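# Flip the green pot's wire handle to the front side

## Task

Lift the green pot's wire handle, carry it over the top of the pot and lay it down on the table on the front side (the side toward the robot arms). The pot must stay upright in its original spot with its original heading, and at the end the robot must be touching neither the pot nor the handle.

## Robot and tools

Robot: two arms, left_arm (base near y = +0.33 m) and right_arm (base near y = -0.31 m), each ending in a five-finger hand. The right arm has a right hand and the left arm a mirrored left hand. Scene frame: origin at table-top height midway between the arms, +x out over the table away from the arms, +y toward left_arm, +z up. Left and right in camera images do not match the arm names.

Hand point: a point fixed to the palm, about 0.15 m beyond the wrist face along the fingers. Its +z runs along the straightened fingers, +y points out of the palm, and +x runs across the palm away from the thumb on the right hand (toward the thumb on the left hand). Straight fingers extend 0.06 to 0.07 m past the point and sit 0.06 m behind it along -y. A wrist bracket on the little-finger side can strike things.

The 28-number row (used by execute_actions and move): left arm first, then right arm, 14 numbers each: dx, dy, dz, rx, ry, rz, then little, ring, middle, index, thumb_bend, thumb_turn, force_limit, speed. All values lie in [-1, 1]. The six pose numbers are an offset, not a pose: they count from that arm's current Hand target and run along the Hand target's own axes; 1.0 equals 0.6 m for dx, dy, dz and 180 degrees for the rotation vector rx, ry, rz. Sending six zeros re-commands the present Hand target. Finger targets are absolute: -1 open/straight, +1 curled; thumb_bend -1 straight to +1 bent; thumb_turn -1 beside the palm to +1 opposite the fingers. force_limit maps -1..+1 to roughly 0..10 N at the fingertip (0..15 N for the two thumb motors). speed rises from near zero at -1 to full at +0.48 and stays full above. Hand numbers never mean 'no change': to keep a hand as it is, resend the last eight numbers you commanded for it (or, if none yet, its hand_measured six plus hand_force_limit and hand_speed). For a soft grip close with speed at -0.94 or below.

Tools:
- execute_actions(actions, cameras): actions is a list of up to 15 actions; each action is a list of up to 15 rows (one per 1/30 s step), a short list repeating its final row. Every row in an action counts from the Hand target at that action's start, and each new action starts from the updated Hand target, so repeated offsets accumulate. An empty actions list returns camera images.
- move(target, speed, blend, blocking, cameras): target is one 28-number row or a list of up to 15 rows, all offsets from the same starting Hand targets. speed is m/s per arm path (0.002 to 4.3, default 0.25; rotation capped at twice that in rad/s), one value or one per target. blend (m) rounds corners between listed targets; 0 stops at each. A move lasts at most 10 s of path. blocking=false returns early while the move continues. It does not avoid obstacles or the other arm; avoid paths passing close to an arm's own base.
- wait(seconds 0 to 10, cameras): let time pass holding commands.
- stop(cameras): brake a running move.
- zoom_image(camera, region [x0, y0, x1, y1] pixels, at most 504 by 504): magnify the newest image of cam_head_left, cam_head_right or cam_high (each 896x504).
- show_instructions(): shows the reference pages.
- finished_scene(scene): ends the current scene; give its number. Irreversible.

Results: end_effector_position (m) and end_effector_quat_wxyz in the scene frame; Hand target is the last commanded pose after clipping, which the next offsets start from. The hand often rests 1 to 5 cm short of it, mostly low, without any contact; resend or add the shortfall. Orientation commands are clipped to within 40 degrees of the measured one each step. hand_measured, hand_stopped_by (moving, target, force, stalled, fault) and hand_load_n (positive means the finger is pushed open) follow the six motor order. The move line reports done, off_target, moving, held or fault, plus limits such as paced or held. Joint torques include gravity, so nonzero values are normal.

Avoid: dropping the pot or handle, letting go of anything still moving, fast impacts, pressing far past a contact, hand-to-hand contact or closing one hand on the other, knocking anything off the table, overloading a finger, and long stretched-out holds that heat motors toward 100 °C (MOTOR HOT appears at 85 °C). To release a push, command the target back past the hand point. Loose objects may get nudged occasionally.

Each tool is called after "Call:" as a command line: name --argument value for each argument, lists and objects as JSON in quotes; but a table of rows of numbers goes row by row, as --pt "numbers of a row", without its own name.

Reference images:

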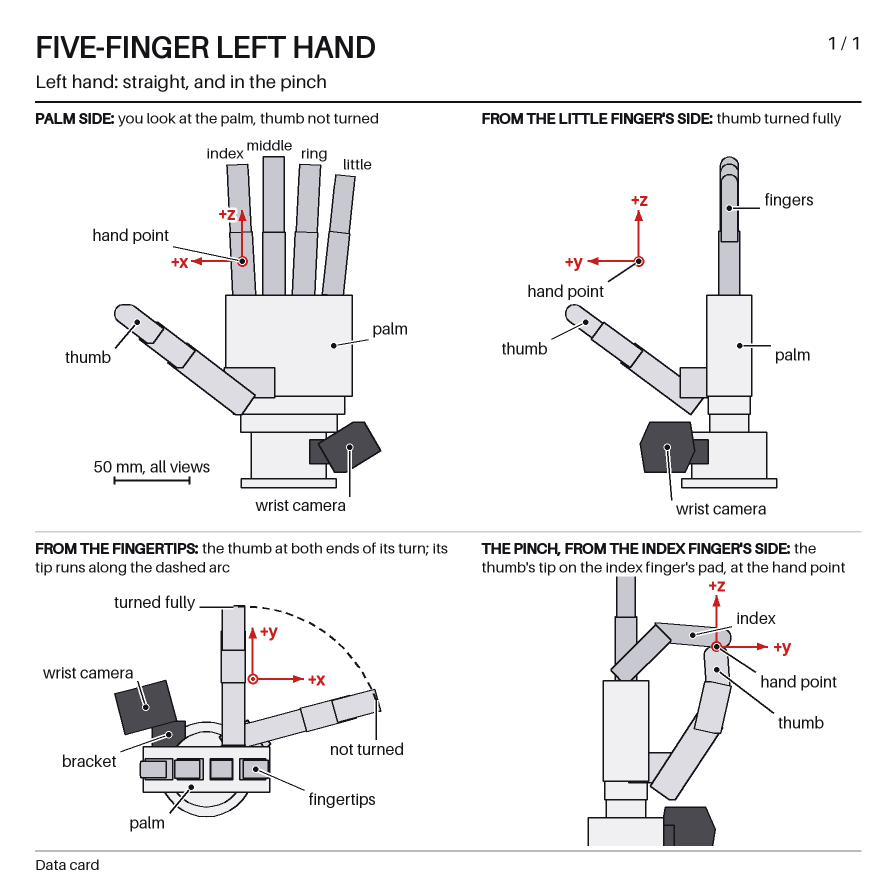

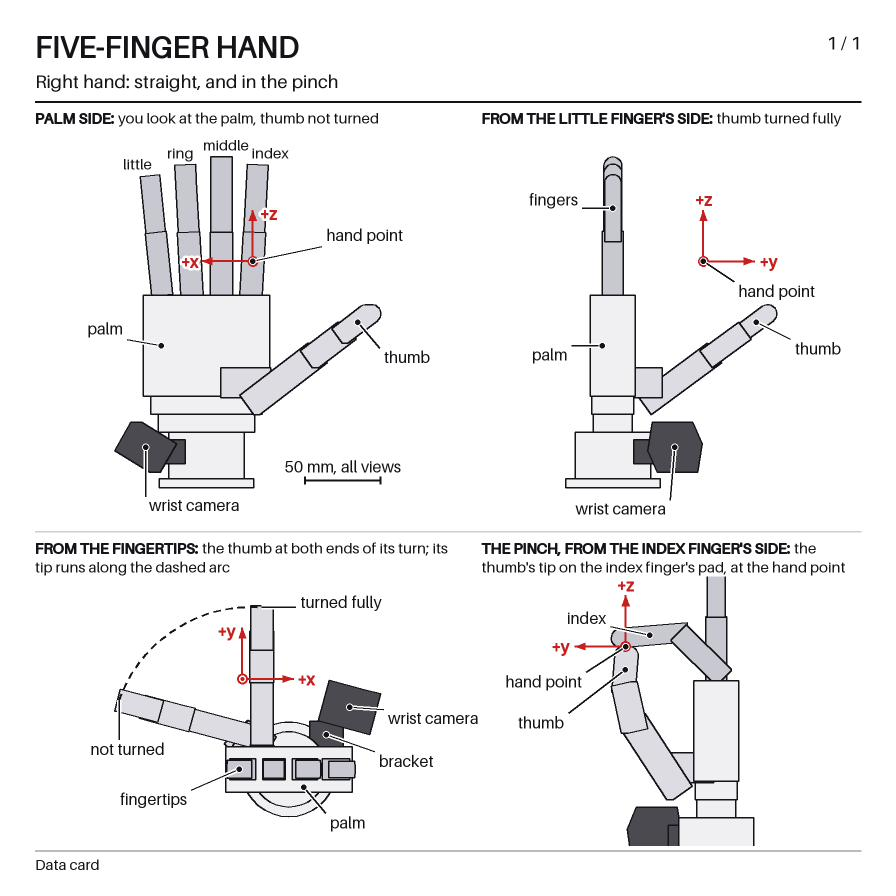

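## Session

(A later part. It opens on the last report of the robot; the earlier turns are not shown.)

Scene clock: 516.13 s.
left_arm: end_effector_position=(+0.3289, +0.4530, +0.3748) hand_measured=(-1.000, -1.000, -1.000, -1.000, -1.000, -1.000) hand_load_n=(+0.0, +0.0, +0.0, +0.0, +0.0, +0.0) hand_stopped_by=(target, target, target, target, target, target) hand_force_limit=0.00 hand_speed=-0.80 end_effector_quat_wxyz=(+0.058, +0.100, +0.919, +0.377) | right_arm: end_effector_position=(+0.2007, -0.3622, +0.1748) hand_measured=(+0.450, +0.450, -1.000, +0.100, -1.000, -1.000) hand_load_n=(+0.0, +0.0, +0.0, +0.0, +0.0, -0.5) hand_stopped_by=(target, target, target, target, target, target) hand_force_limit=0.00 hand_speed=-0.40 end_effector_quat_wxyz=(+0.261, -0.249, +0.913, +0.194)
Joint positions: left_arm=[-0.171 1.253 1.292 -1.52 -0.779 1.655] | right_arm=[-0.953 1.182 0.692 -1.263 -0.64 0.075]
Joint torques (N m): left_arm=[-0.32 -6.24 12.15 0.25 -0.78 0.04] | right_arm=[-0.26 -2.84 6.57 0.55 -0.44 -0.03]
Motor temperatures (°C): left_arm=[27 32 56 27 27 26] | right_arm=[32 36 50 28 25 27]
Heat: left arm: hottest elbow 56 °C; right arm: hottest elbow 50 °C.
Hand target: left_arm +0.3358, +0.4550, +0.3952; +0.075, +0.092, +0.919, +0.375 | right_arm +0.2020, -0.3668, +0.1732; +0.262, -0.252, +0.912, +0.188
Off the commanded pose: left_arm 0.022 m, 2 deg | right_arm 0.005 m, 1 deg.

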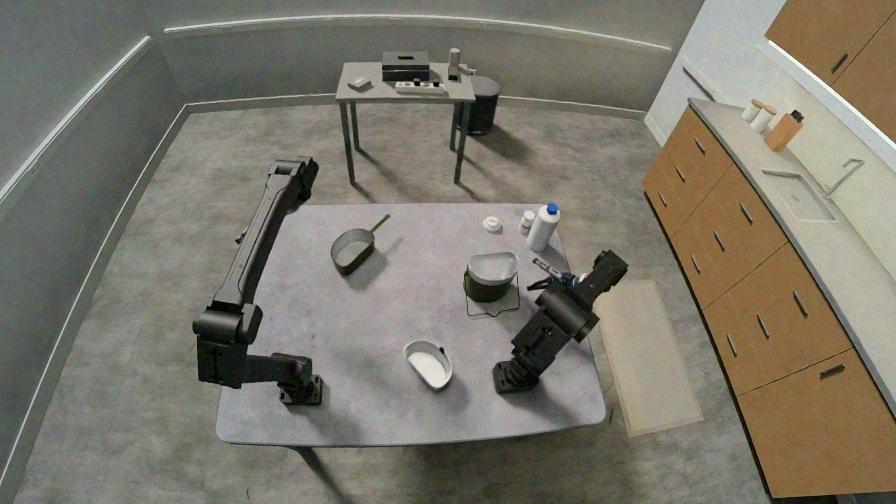

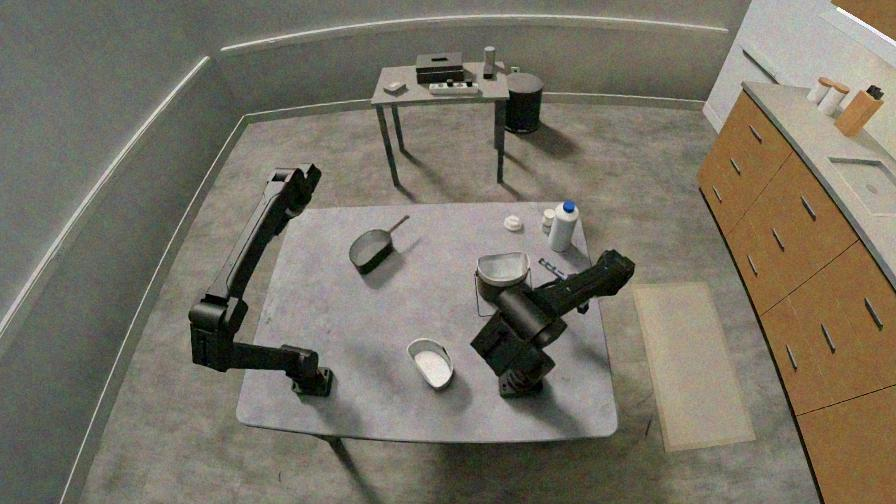

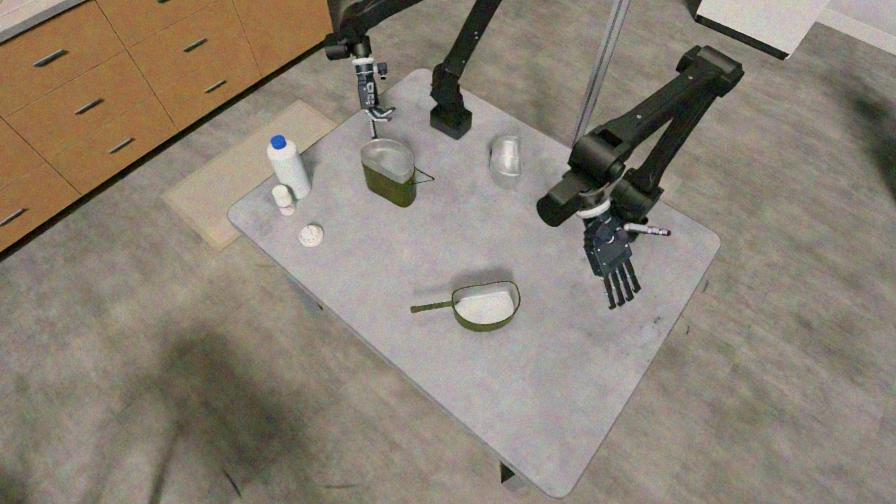

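Call:
move --pt "0 0 0 0 0 0 -1 -1 -1 -1 -1 -1 0 -0.8 -0.0287 -0.0702 -0.0612 0 0 0 0.45 0.45 -1 0.1 -1 -1 0 -0.4" --pt "0 0 0 0 0 0 -1 -1 -1 -1 -1 -1 0 -0.8 -0.1958 -0.0665 -0.212 0 0 0 0.45 0.45 -1 0.1 -1 -1 0 -0.4" --pt "0 0 0 0 0 0 -1 -1 -1 -1 -1 -1 0 -0.8 -0.4588 0.037 0.0335 -0.0874 0.2116 -0.4553 0.45 0.45 -1 0.1 -1 -1 0 -0.4" --pt "0 0 0 0 0 0 -1 -1 -1 -1 -1 -1 0 -0.8 -0.2437 0.0355 0.2868 -0.0874 0.2116 -0.4553 0.4 0.4 0.4 0.4 -1 -1 0 0" --speed 0.2 --blend '[0.01, 0.04, 0.03, 0]' --cameras '["cam_high","cam_head_left","cam_head_right"]'

Call:
zoom_image --camera "cam_high" --region '[340, 90, 460, 210]'

Call:
zoom_image --camera "cam_head_left" --region '[440, 220, 560, 340]'

Call:
zoom_image --camera "cam_head_right" --region '[440, 220, 560, 340]'

Scene clock: 583.07 s.
left_arm: end_effector_position=(+0.3289, +0.4530, +0.3748) hand_measured=(-1.000, -1.000, -1.000, -1.000, -1.000, -1.000) hand_load_n=(+0.0, +0.0, +0.0, +0.0, +0.0, +0.0) hand_stopped_by=(target, target, target, target, target, target) hand_force_limit=0.00 hand_speed=-0.80 end_effector_quat_wxyz=(+0.058, +0.100, +0.919, +0.377) | right_arm: end_effector_position=(+0.3593, -0.2201, +0.1271) hand_measured=(+0.400, +0.400, +0.400, +0.400, -1.000, -1.000) hand_load_n=(+0.0, +0.0, +0.0, +0.0, +0.0, +0.5) hand_stopped_by=(target, target, target, target, target, target) hand_force_limit=0.00 hand_speed=0.00 end_effector_quat_wxyz=(+0.001, +0.849, -0.528, -0.005)
Joint positions: left_arm=[-0.171 1.253 1.292 -1.52 -0.779 1.655] | right_arm=[0.137 1.632 1.222 -1.17 -0.005 -0.272]
Joint torques (N m): left_arm=[-0.38 -5.95 12.19 0.23 -0.76 0.02] | right_arm=[0.85 -10.93 7.05 0.8 0.17 0.14]
Motor temperatures (°C): left_arm=[27 32 57 27 27 26] | right_arm=[31 35 52 28 26 27]
Heat: left arm: hottest elbow 57 °C; right arm: hottest elbow 52 °C.
Hand target: left_arm +0.3358, +0.4550, +0.3952; +0.075, +0.092, +0.919, +0.375 | right_arm +0.3635, -0.2152, +0.1255; -0.001, +0.849, -0.528, +0.000
Off the commanded pose: left_arm 0.022 m, 2 deg | right_arm 0.007 m, 1 deg.
move: off_target (left_arm)

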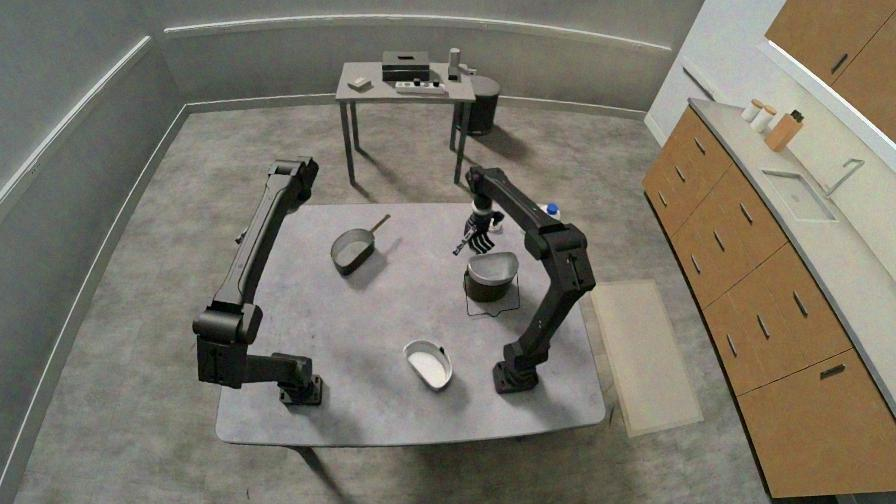

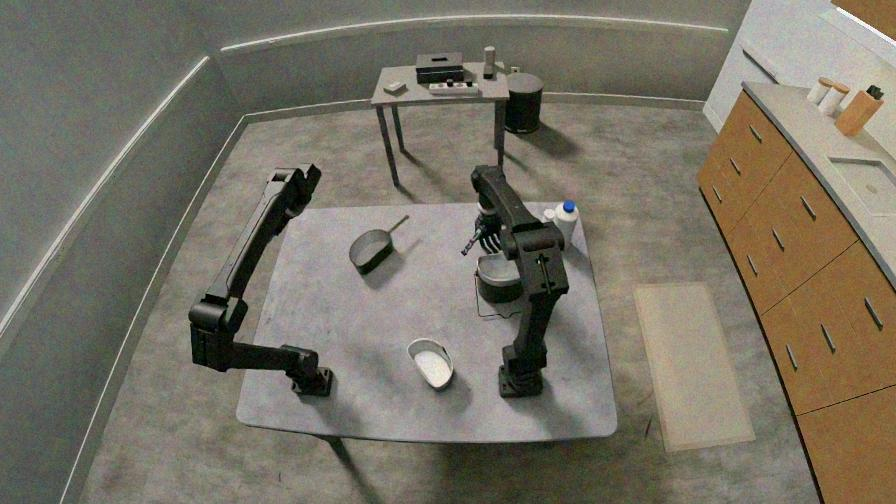

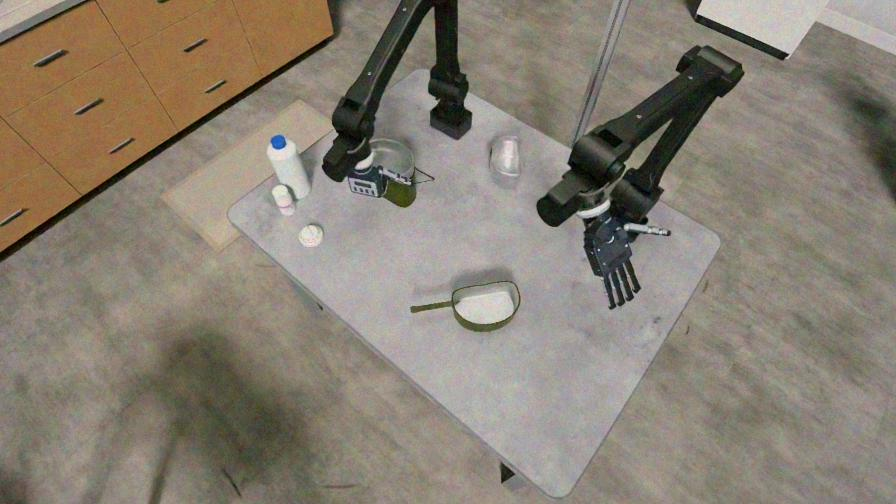

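Scaled by 4.200.

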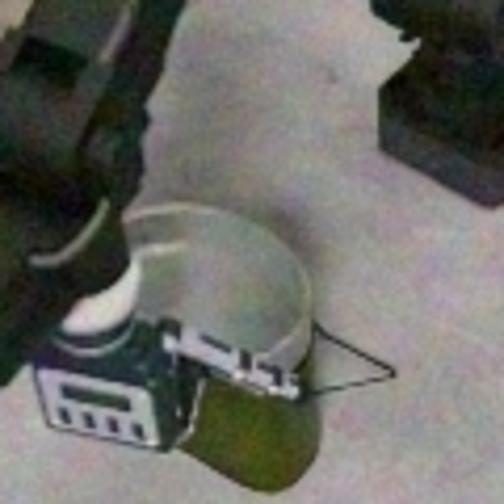

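Scaled by 4.200.

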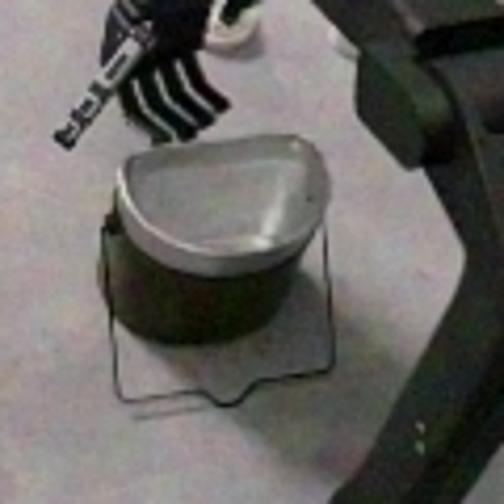

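Scaled by 4.200.

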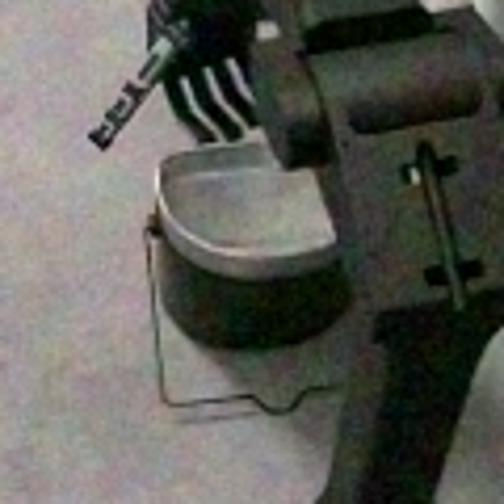

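Call:
move --pt "0 0 0 0 0 0 -1 -1 -1 -1 -1 -1 0 -0.8 0.0007 -0.0247 0 0 0 0 0.4 0.4 0.4 0.4 -1 -1 0 0" --pt "0 0 0 0 0 0 -1 -1 -1 -1 -1 -1 0 -0.8 0.0007 -0.0247 0.1592 0 0 0 0.4 0.4 0.4 0.4 -1 -1 0 0" --speed 0.1 --blend '[0.003, 0]' --cameras '["cam_high","cam_head_left","cam_head_right"]'

Call:
zoom_image --camera "cam_high" --region '[340, 90, 460, 210]'

Call:
zoom_image --camera "cam_head_left" --region '[440, 220, 560, 340]'

Scene clock: 597.90 s.
left_arm: end_effector_position=(+0.3289, +0.4530, +0.3748) hand_measured=(-1.000, -1.000, -1.000, -1.000, -1.000, -1.000) hand_load_n=(+0.0, +0.0, +0.0, +0.0, +0.5, +0.0) hand_stopped_by=(target, target, target, target, target, target) hand_force_limit=0.00 hand_speed=-0.80 end_effector_quat_wxyz=(+0.058, +0.100, +0.919, +0.377) | right_arm: end_effector_position=(+0.3736, -0.2147, +0.0323) hand_measured=(+0.400, +0.400, +0.400, +0.400, -1.000, -1.000) hand_load_n=(+0.0, +0.0, +0.0, +0.0, -0.5, +0.0) hand_stopped_by=(target, target, target, target, target, target) hand_force_limit=0.00 hand_speed=0.00 end_effector_quat_wxyz=(+0.001, +0.849, -0.529, -0.004)
Joint positions: left_arm=[-0.171 1.253 1.292 -1.52 -0.779 1.655] | right_arm=[0.142 1.792 1.154 -0.94 -0.005 -0.265]
Joint torques (N m): left_arm=[0.03 -6.07 12.21 0.28 -0.77 0.03] | right_arm=[1.03 -12.22 6.23 0.88 0.17 0.15]
Motor temperatures (°C): left_arm=[27 32 57 27 27 26] | right_arm=[31 36 51 28 25 27]
Heat: left arm: hottest elbow 57 °C; right arm: hottest elbow 51 °C.
Hand target: left_arm +0.3358, +0.4550, +0.3952; +0.075, +0.092, +0.919, +0.375 | right_arm +0.3772, -0.2089, +0.0300; -0.001, +0.849, -0.529, +0.000
Off the commanded pose: left_arm 0.022 m, 2 deg | right_arm 0.007 m, 1 deg.
move: off_target (left_arm)

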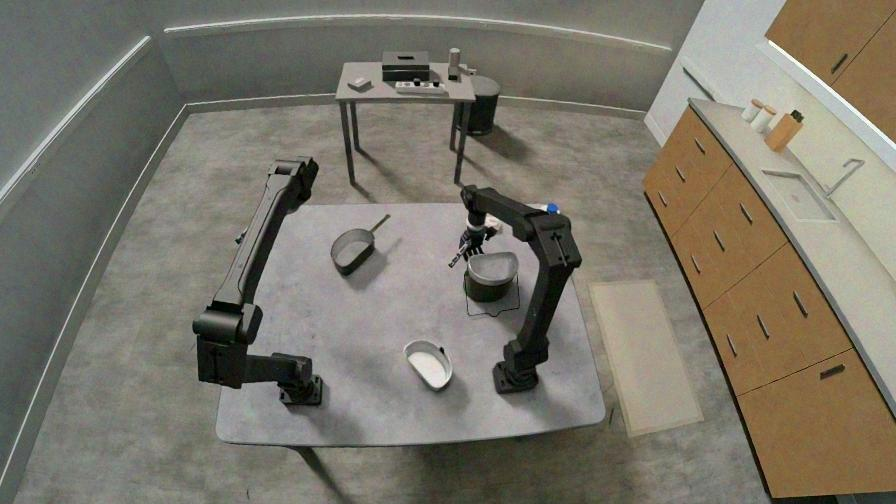

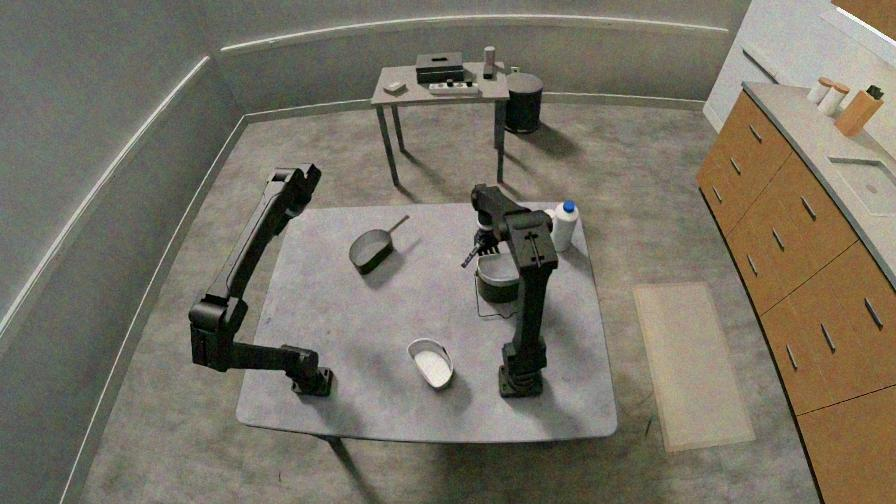

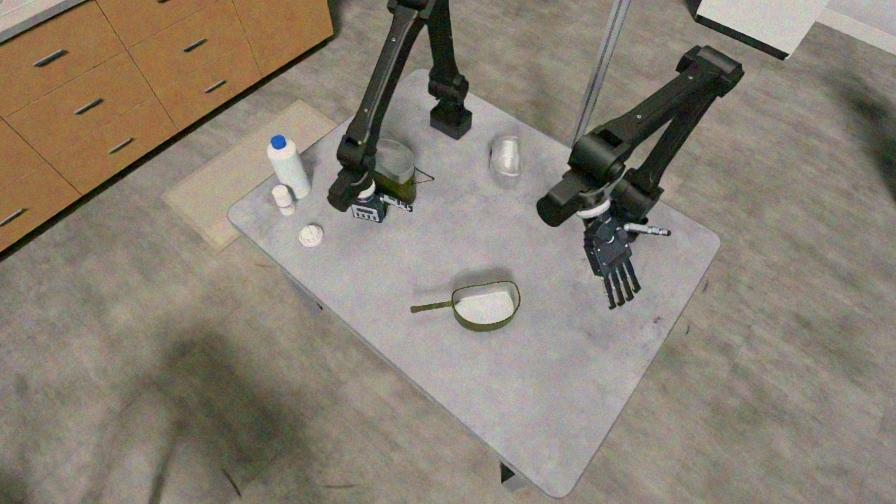

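Scaled by 4.200.

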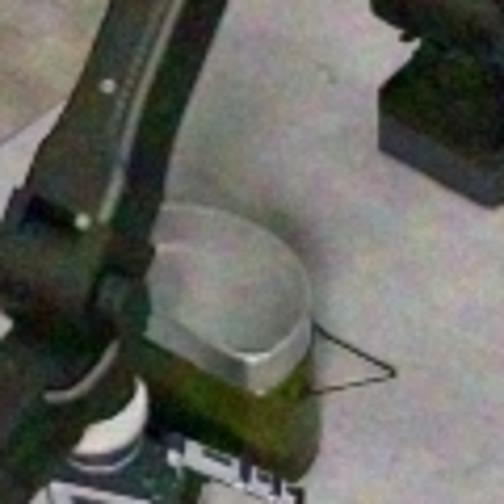

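Scaled by 4.200.

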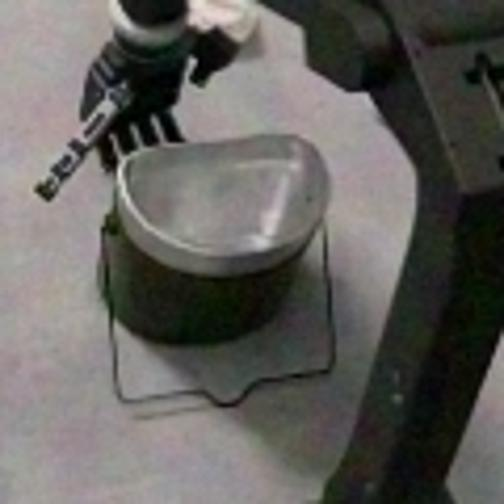

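Call:
move --target '[0,0,0,0,0,0,-1,-1,-1,-1,-1,-1,0,-0.8, -0.0223,0.106,0,0,0,0,0.4,0.4,0.4,0.4,-1,-1,0,0]' --speed 0.05 --cameras '["cam_high","cam_head_left","cam_head_right"]'

Call:
zoom_image --camera "cam_high" --region '[340, 90, 460, 210]'

Call:
zoom_image --camera "cam_head_left" --region '[440, 220, 560, 340]'

Scene clock: 610.70 s.
left_arm: end_effector_position=(+0.3289, +0.4530, +0.3748) hand_measured=(-1.000, -1.000, -1.000, -1.000, -1.000, -1.000) hand_load_n=(+0.0, +0.0, +0.0, +0.0, +0.0, +0.0) hand_stopped_by=(target, target, target, target, target, target) hand_force_limit=0.00 hand_speed=-0.80 end_effector_quat_wxyz=(+0.058, +0.100, +0.919, +0.377) | right_arm: end_effector_position=(+0.3090, -0.2273, +0.0230) hand_measured=(+0.400, +0.400, +0.400, +0.400, -1.000, -1.000) hand_load_n=(+0.0, +0.0, +0.5, +0.0, +0.0, +0.0) hand_stopped_by=(target, target, target, target, target, target) hand_force_limit=0.00 hand_speed=0.00 end_effector_quat_wxyz=(+0.008, +0.849, -0.529, -0.012)
Joint positions: left_arm=[-0.171 1.253 1.292 -1.52 -0.779 1.655] | right_arm=[0.142 1.683 0.96 -0.877 -0.005 -0.265]
Joint torques (N m): left_arm=[-0.03 -6.07 12.1 0.29 -0.76 0.04] | right_arm=[0.5 -12.57 5.5 0.69 0.17 0.08]
Motor temperatures (°C): left_arm=[27 32 57 27 27 26] | right_arm=[31 37 51 28 25 27]
Heat: left arm: hottest elbow 57 °C; right arm: hottest elbow 51 °C.
Hand target: left_arm +0.3358, +0.4550, +0.3952; +0.075, +0.092, +0.919, +0.375 | right_arm +0.3142, -0.2250, +0.0298; -0.001, +0.849, -0.529, +0.000
Off the commanded pose: left_arm 0.022 m, 2 deg | right_arm 0.009 m, 2 deg.
move: off_target (left_arm)

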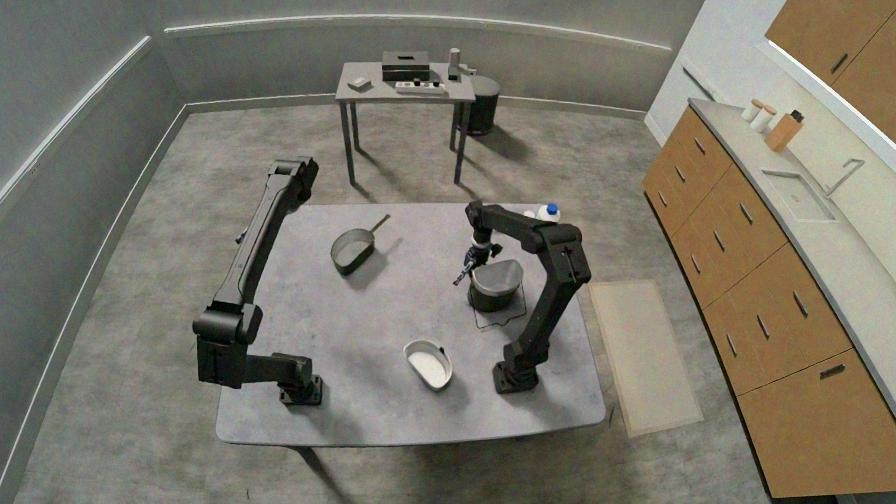

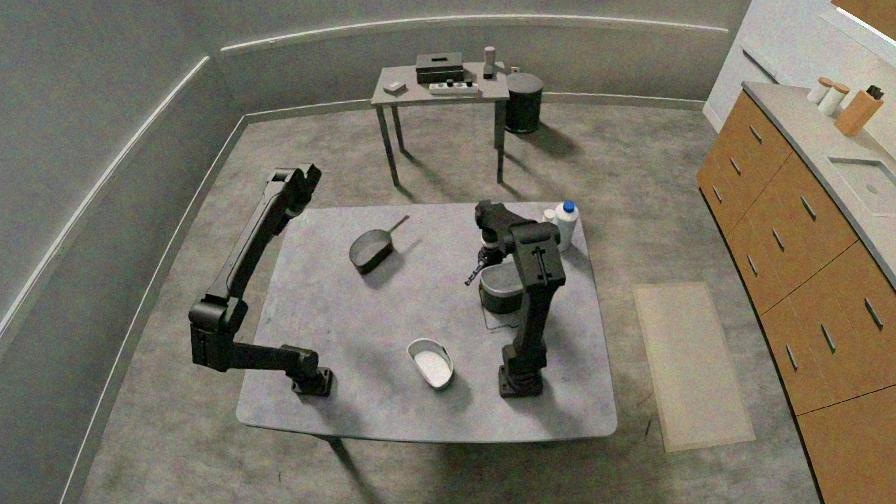

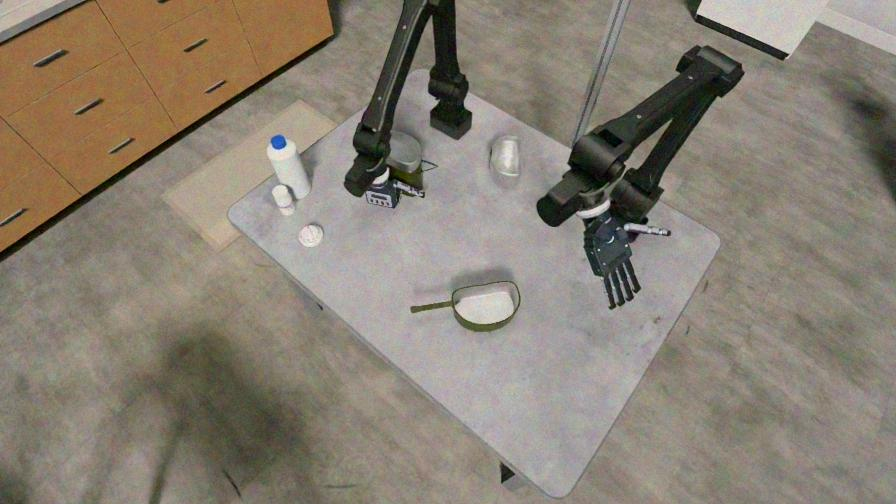

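Scaled by 4.200.

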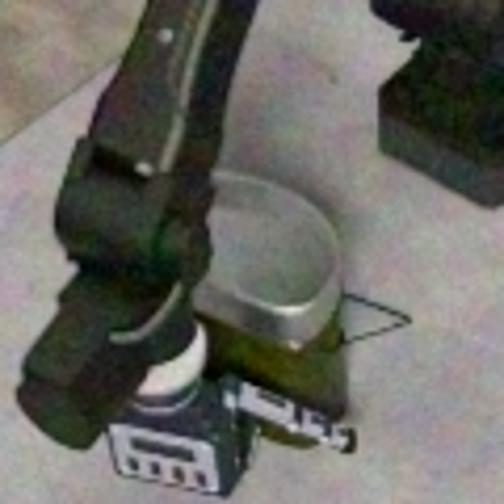

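Scaled by 4.200.

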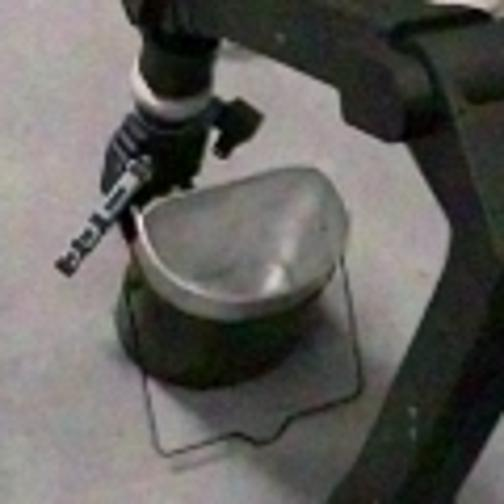

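Call:
move --target '[0,0,0,0,0,0,-1,-1,-1,-1,-1,-1,0,-0.8, -0.0071,0.0522,-0.01,0,0,0,0.4,0.4,0.4,0.4,-1,-1,0,0]' --speed 0.05 --cameras '["cam_high","cam_head_left","cam_head_right"]'

Call:
zoom_image --camera "cam_high" --region '[340, 90, 460, 210]'

Call:
zoom_image --camera "cam_head_left" --region '[440, 220, 560, 340]'

Scene clock: 619.80 s.
left_arm: end_effector_position=(+0.3289, +0.4530, +0.3748) hand_measured=(-1.000, -1.000, -1.000, -1.000, -1.000, -1.000) hand_load_n=(+0.0, +0.0, +0.0, +0.0, +0.0, +0.0) hand_stopped_by=(target, target, target, target, target, target) hand_force_limit=0.00 hand_speed=-0.80 end_effector_quat_wxyz=(+0.058, +0.100, +0.919, +0.377) | right_arm: end_effector_position=(+0.2796, -0.2330, +0.0303) hand_measured=(+0.400, +0.400, +0.400, +0.400, -1.000, -1.000) hand_load_n=(+0.0, +0.0, +0.5, +0.0, +0.0, +0.0) hand_stopped_by=(target, target, target, target, target, target) hand_force_limit=0.00 hand_speed=0.00 end_effector_quat_wxyz=(+0.007, +0.849, -0.529, -0.011)
Joint positions: left_arm=[-0.171 1.253 1.292 -1.52 -0.779 1.655] | right_arm=[0.142 1.599 0.875 -0.871 -0.005 -0.265]
Joint torques (N m): left_arm=[-0.21 -5.54 12.12 0.29 -0.76 0.01] | right_arm=[-0.26 -11.11 5.46 0.61 0.18 -0.01]
Motor temperatures (°C): left_arm=[27 32 58 27 27 26] | right_arm=[31 36 50 28 25 27]
Heat: left arm: hottest elbow 58 °C; right arm: hottest elbow 50 °C.
Hand target: left_arm +0.3358, +0.4550, +0.3952; +0.075, +0.092, +0.919, +0.375 | right_arm +0.2842, -0.2350, +0.0358; -0.001, +0.849, -0.529, +0.000
Off the commanded pose: left_arm 0.022 m, 2 deg | right_arm 0.008 m, 1 deg.
move: off_target (left_arm)

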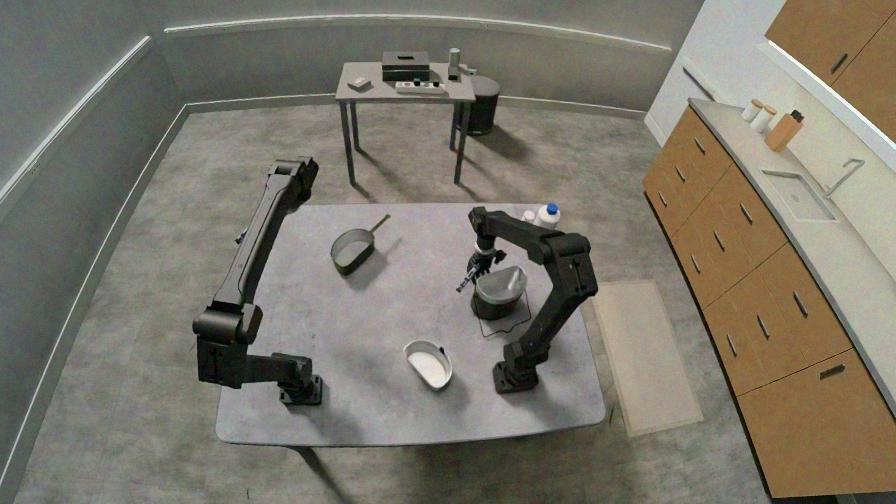

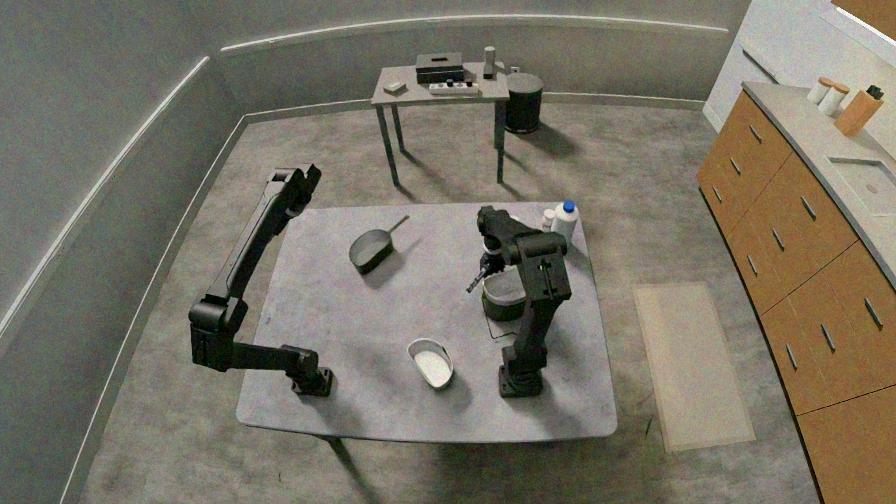

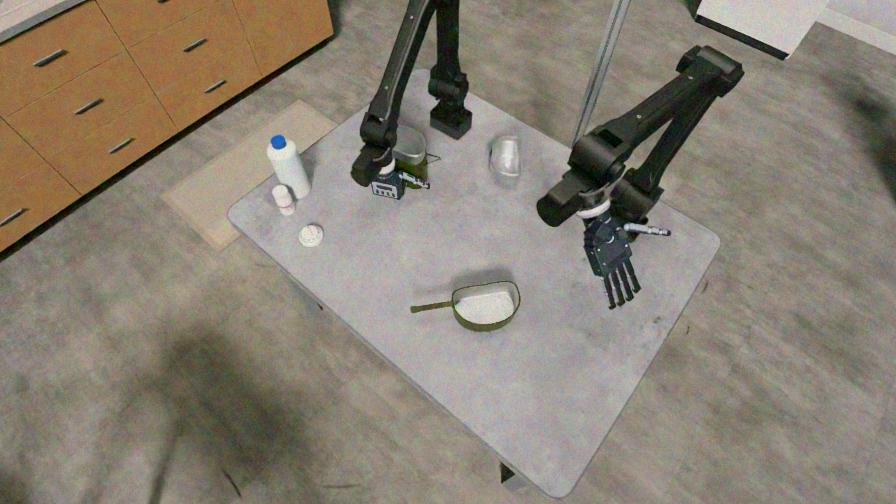

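Scaled by 4.200.

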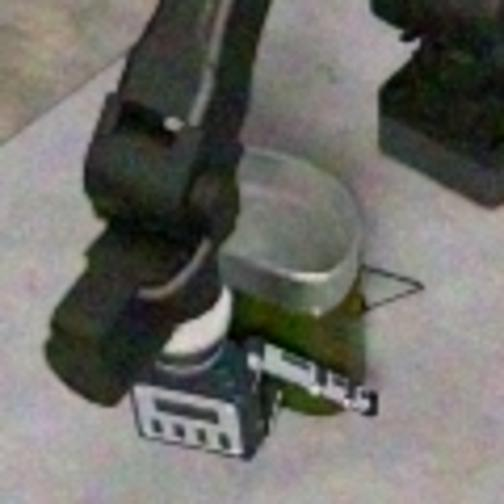

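Scaled by 4.200.

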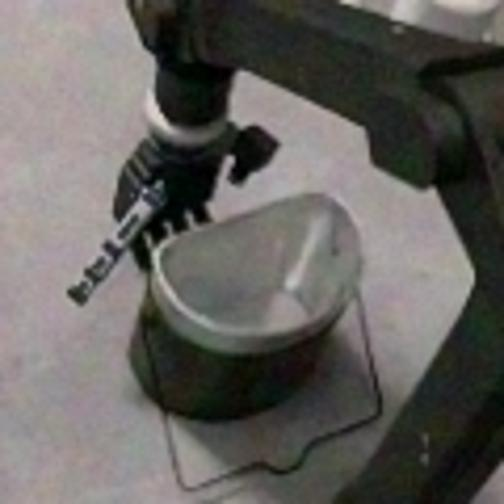

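Call:
move --pt "0 0 0 0 0 0 -1 -1 -1 -1 -1 -1 0 -0.8 0 -0.0833 0 0 0 0 0.4 0.4 0.4 0.4 -1 -1 0 0" --pt "0 0 0 0 0 0 -1 -1 -1 -1 -1 -1 0 -0.8 0 -0.25 -0.25 0 0 0 0.4 0.4 0.4 0.4 -1 -1 0 0" --speed 0.12 --blend '[0.01, 0]' --cameras '["cam_high","cam_head_left","cam_head_right"]'

Call:
zoom_image --camera "cam_high" --region '[355, 120, 435, 215]'

Call:
zoom_image --camera "cam_head_left" --region '[440, 220, 560, 340]'

Scene clock: 631.73 s.
left_arm: end_effector_position=(+0.3289, +0.4530, +0.3748) hand_measured=(-1.000, -1.000, -1.000, -1.000, -1.000, -1.000) hand_load_n=(+0.0, +0.0, +0.0, +0.0, +0.0, +0.0) hand_stopped_by=(target, target, target, target, target, target) hand_force_limit=0.00 hand_speed=-0.80 end_effector_quat_wxyz=(+0.058, +0.100, +0.919, +0.377) | right_arm: end_effector_position=(+0.4048, -0.1782, +0.1748) hand_measured=(+0.400, +0.400, +0.400, +0.400, -1.000, -1.000) hand_load_n=(+0.0, +0.0, +0.5, +0.0, +0.0, +0.0) hand_stopped_by=(target, target, target, target, target, target) hand_force_limit=0.00 hand_speed=0.00 end_effector_quat_wxyz=(+0.009, +0.849, -0.529, -0.012)
Joint positions: left_arm=[-0.171 1.253 1.292 -1.52 -0.779 1.655] | right_arm=[0.201 1.738 1.489 -1.35 -0.004 -0.207]
Joint torques (N m): left_arm=[-0.32 -5.6 12.15 0.21 -0.8 0.03] | right_arm=[0.97 -12.81 10.36 0.18 0.14 0.14]
Motor temperatures (°C): left_arm=[27 32 58 27 27 26] | right_arm=[31 36 50 28 25 27]
Heat: left arm: hottest elbow 58 °C; right arm: hottest elbow 50 °C.
Hand target: left_arm +0.3358, +0.4550, +0.3952; +0.075, +0.092, +0.919, +0.375 | right_arm +0.4188, -0.1690, +0.1859; -0.001, +0.849, -0.529, +0.000
Off the commanded pose: left_arm 0.022 m, 2 deg | right_arm 0.020 m, 2 deg.
move: off_target (left_arm, right_arm)

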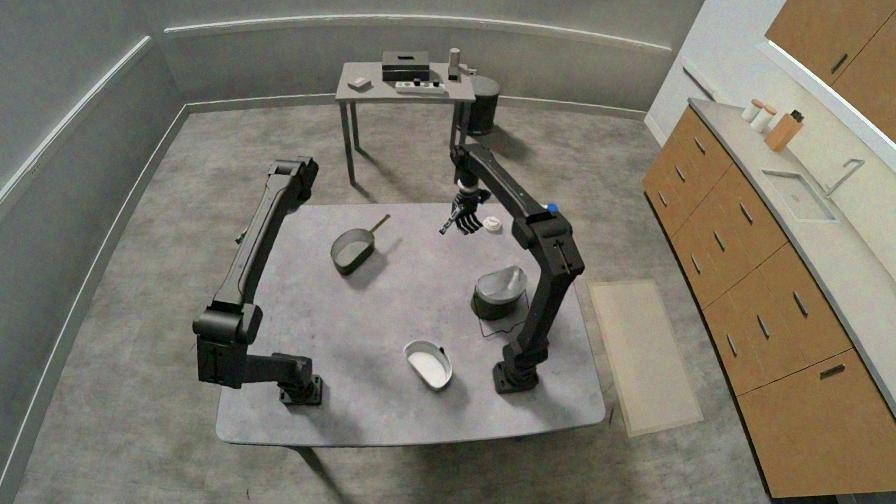

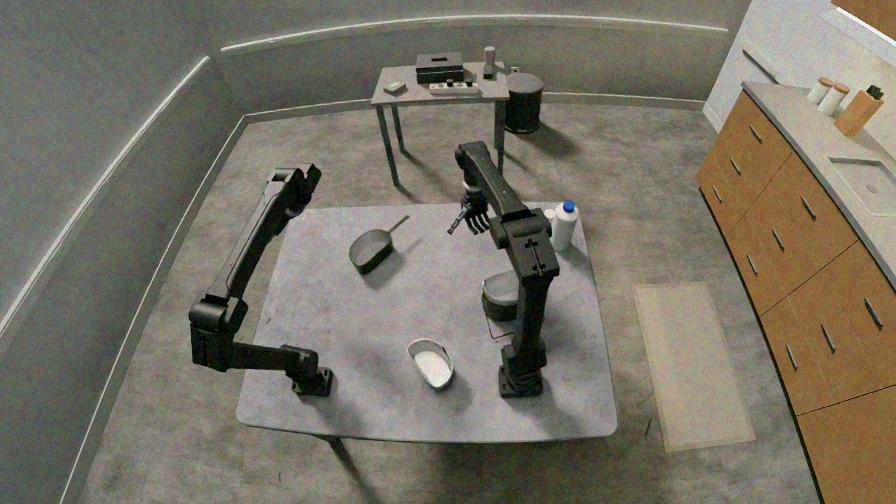

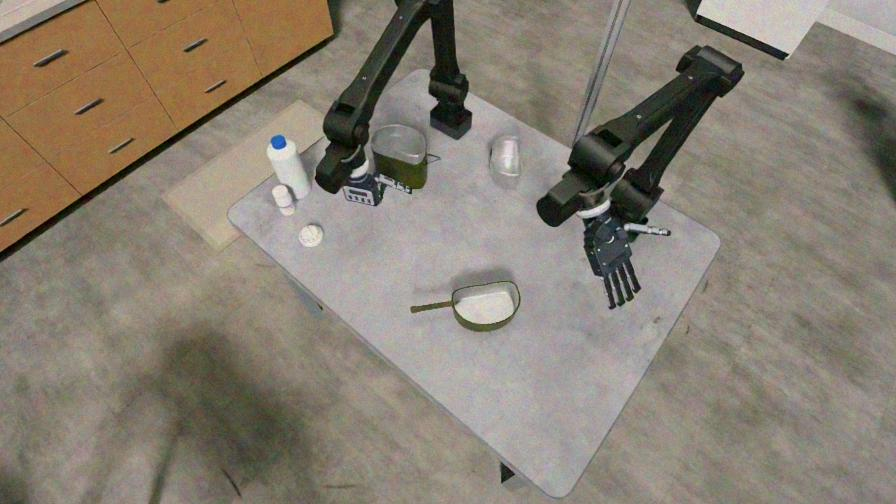

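Scaled by 5.305.

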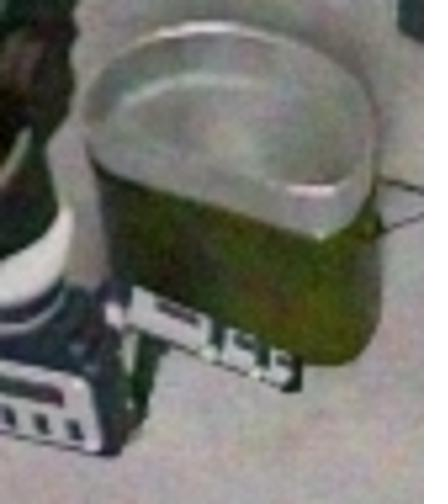

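Scaled by 4.200.

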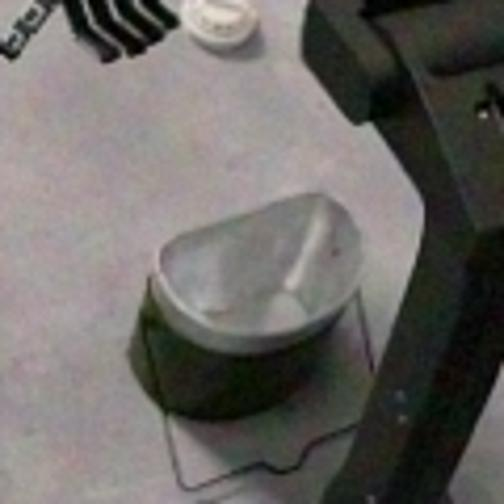

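Call:
move --pt "0 0 0 0 0 0 -1 -1 -1 -1 -1 -1 0 -0.8 -0.0495 0.1498 0.06 0 0 0 1 1 1 0.4 -1 -1 0 0" --pt "0 0 0 0 0 0 -1 -1 -1 -1 -1 -1 0 -0.8 -0.0538 0.1662 0.2515 0 0 0 1 1 1 0.4 -1 -1 0 0" --pt "0 0 0 0 0 0 -1 -1 -1 -1 -1 -1 0 -0.8 -0.0482 0.2415 0.2515 0 0 0 1 1 1 0.4 -1 -1 0 0" --speed '[0.12, 0.1, 0.04]' --blend '[0.01, 0, 0]' --cameras '["cam_high","cam_head_left","cam_head_right"]'

Call:
zoom_image --camera "cam_high" --region '[355, 120, 435, 215]'

Call:
zoom_image --camera "cam_head_left" --region '[440, 220, 560, 340]'

Scene clock: 669.50 s.
left_arm: end_effector_position=(+0.3289, +0.4530, +0.3748) hand_measured=(-1.000, -1.000, -1.000, -1.000, -1.000, -1.000) hand_load_n=(+0.0, +0.0, +0.0, +0.0, +0.0, +0.0) hand_stopped_by=(target, target, target, target, target, target) hand_force_limit=0.00 hand_speed=-0.80 end_effector_quat_wxyz=(+0.058, +0.100, +0.919, +0.377) | right_arm: end_effector_position=(+0.2679, -0.2036, +0.0292) hand_measured=(+1.000, +1.000, +1.000, +0.400, -1.000, -1.000) hand_load_n=(+0.0, +0.0, +0.0, +0.0, +0.0, +0.0) hand_stopped_by=(target, target, target, target, target, target) hand_force_limit=0.00 hand_speed=0.00 end_effector_quat_wxyz=(+0.011, +0.849, -0.529, -0.012)
Joint positions: left_arm=[-0.171 1.253 1.292 -1.52 -0.779 1.655] | right_arm=[0.225 1.597 0.867 -0.873 -0.004 -0.182]
Joint torques (N m): left_arm=[-0.32 -5.83 12.19 0.29 -0.8 0.05] | right_arm=[-0.73 -11.05 5.59 0.8 0.17 -0.05]
Motor temperatures (°C): left_arm=[27 32 58 27 27 26] | right_arm=[31 37 59 28 25 27]
Heat: left arm: hottest elbow 58 °C; right arm: hottest elbow 59 °C.
Hand target: left_arm +0.3358, +0.4550, +0.3952; +0.075, +0.092, +0.919, +0.375 | right_arm +0.2760, -0.2068, +0.0349; +0.000, +0.849, -0.528, +0.000
Off the commanded pose: left_arm 0.022 m, 2 deg | right_arm 0.011 m, 2 deg.
move: off_target (left_arm, right_arm)

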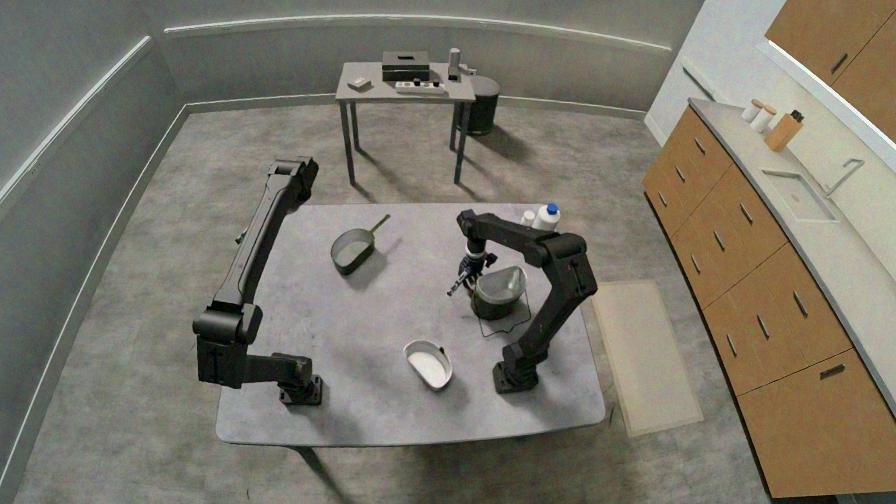

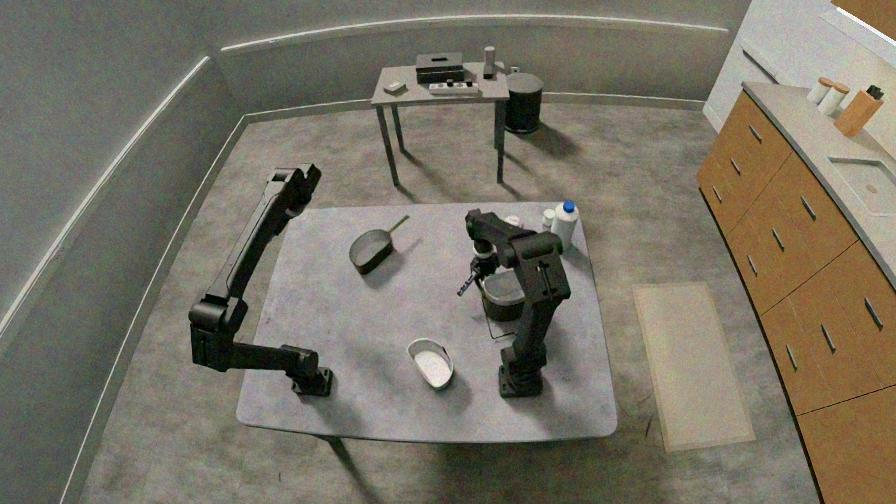

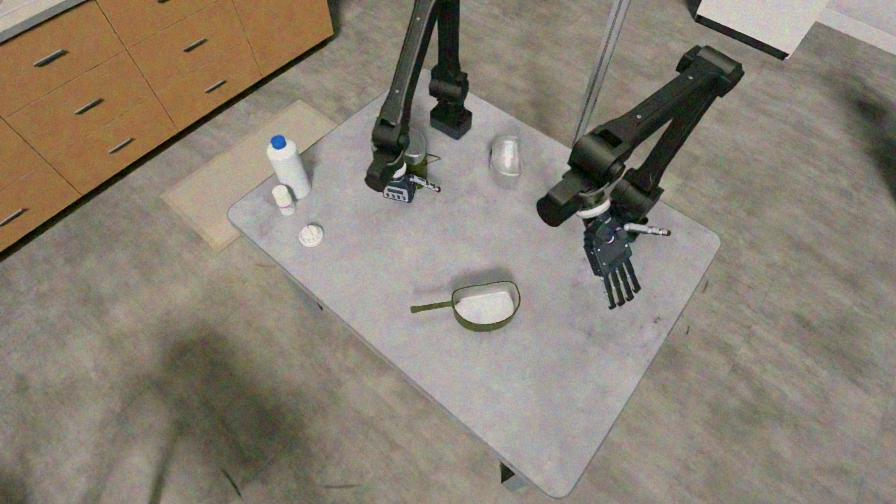

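Scaled by 5.305.

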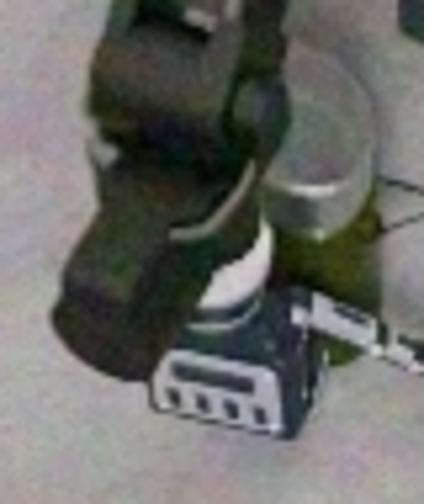

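Scaled by 4.200.

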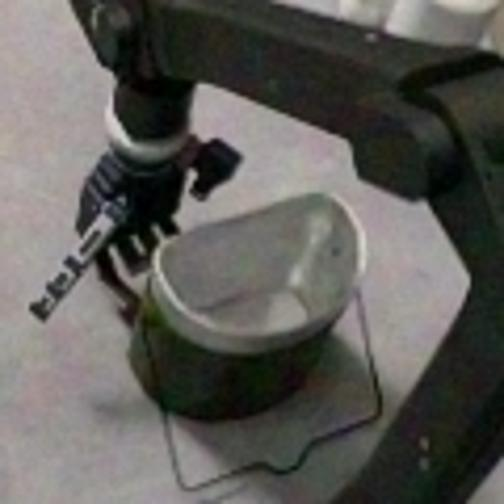

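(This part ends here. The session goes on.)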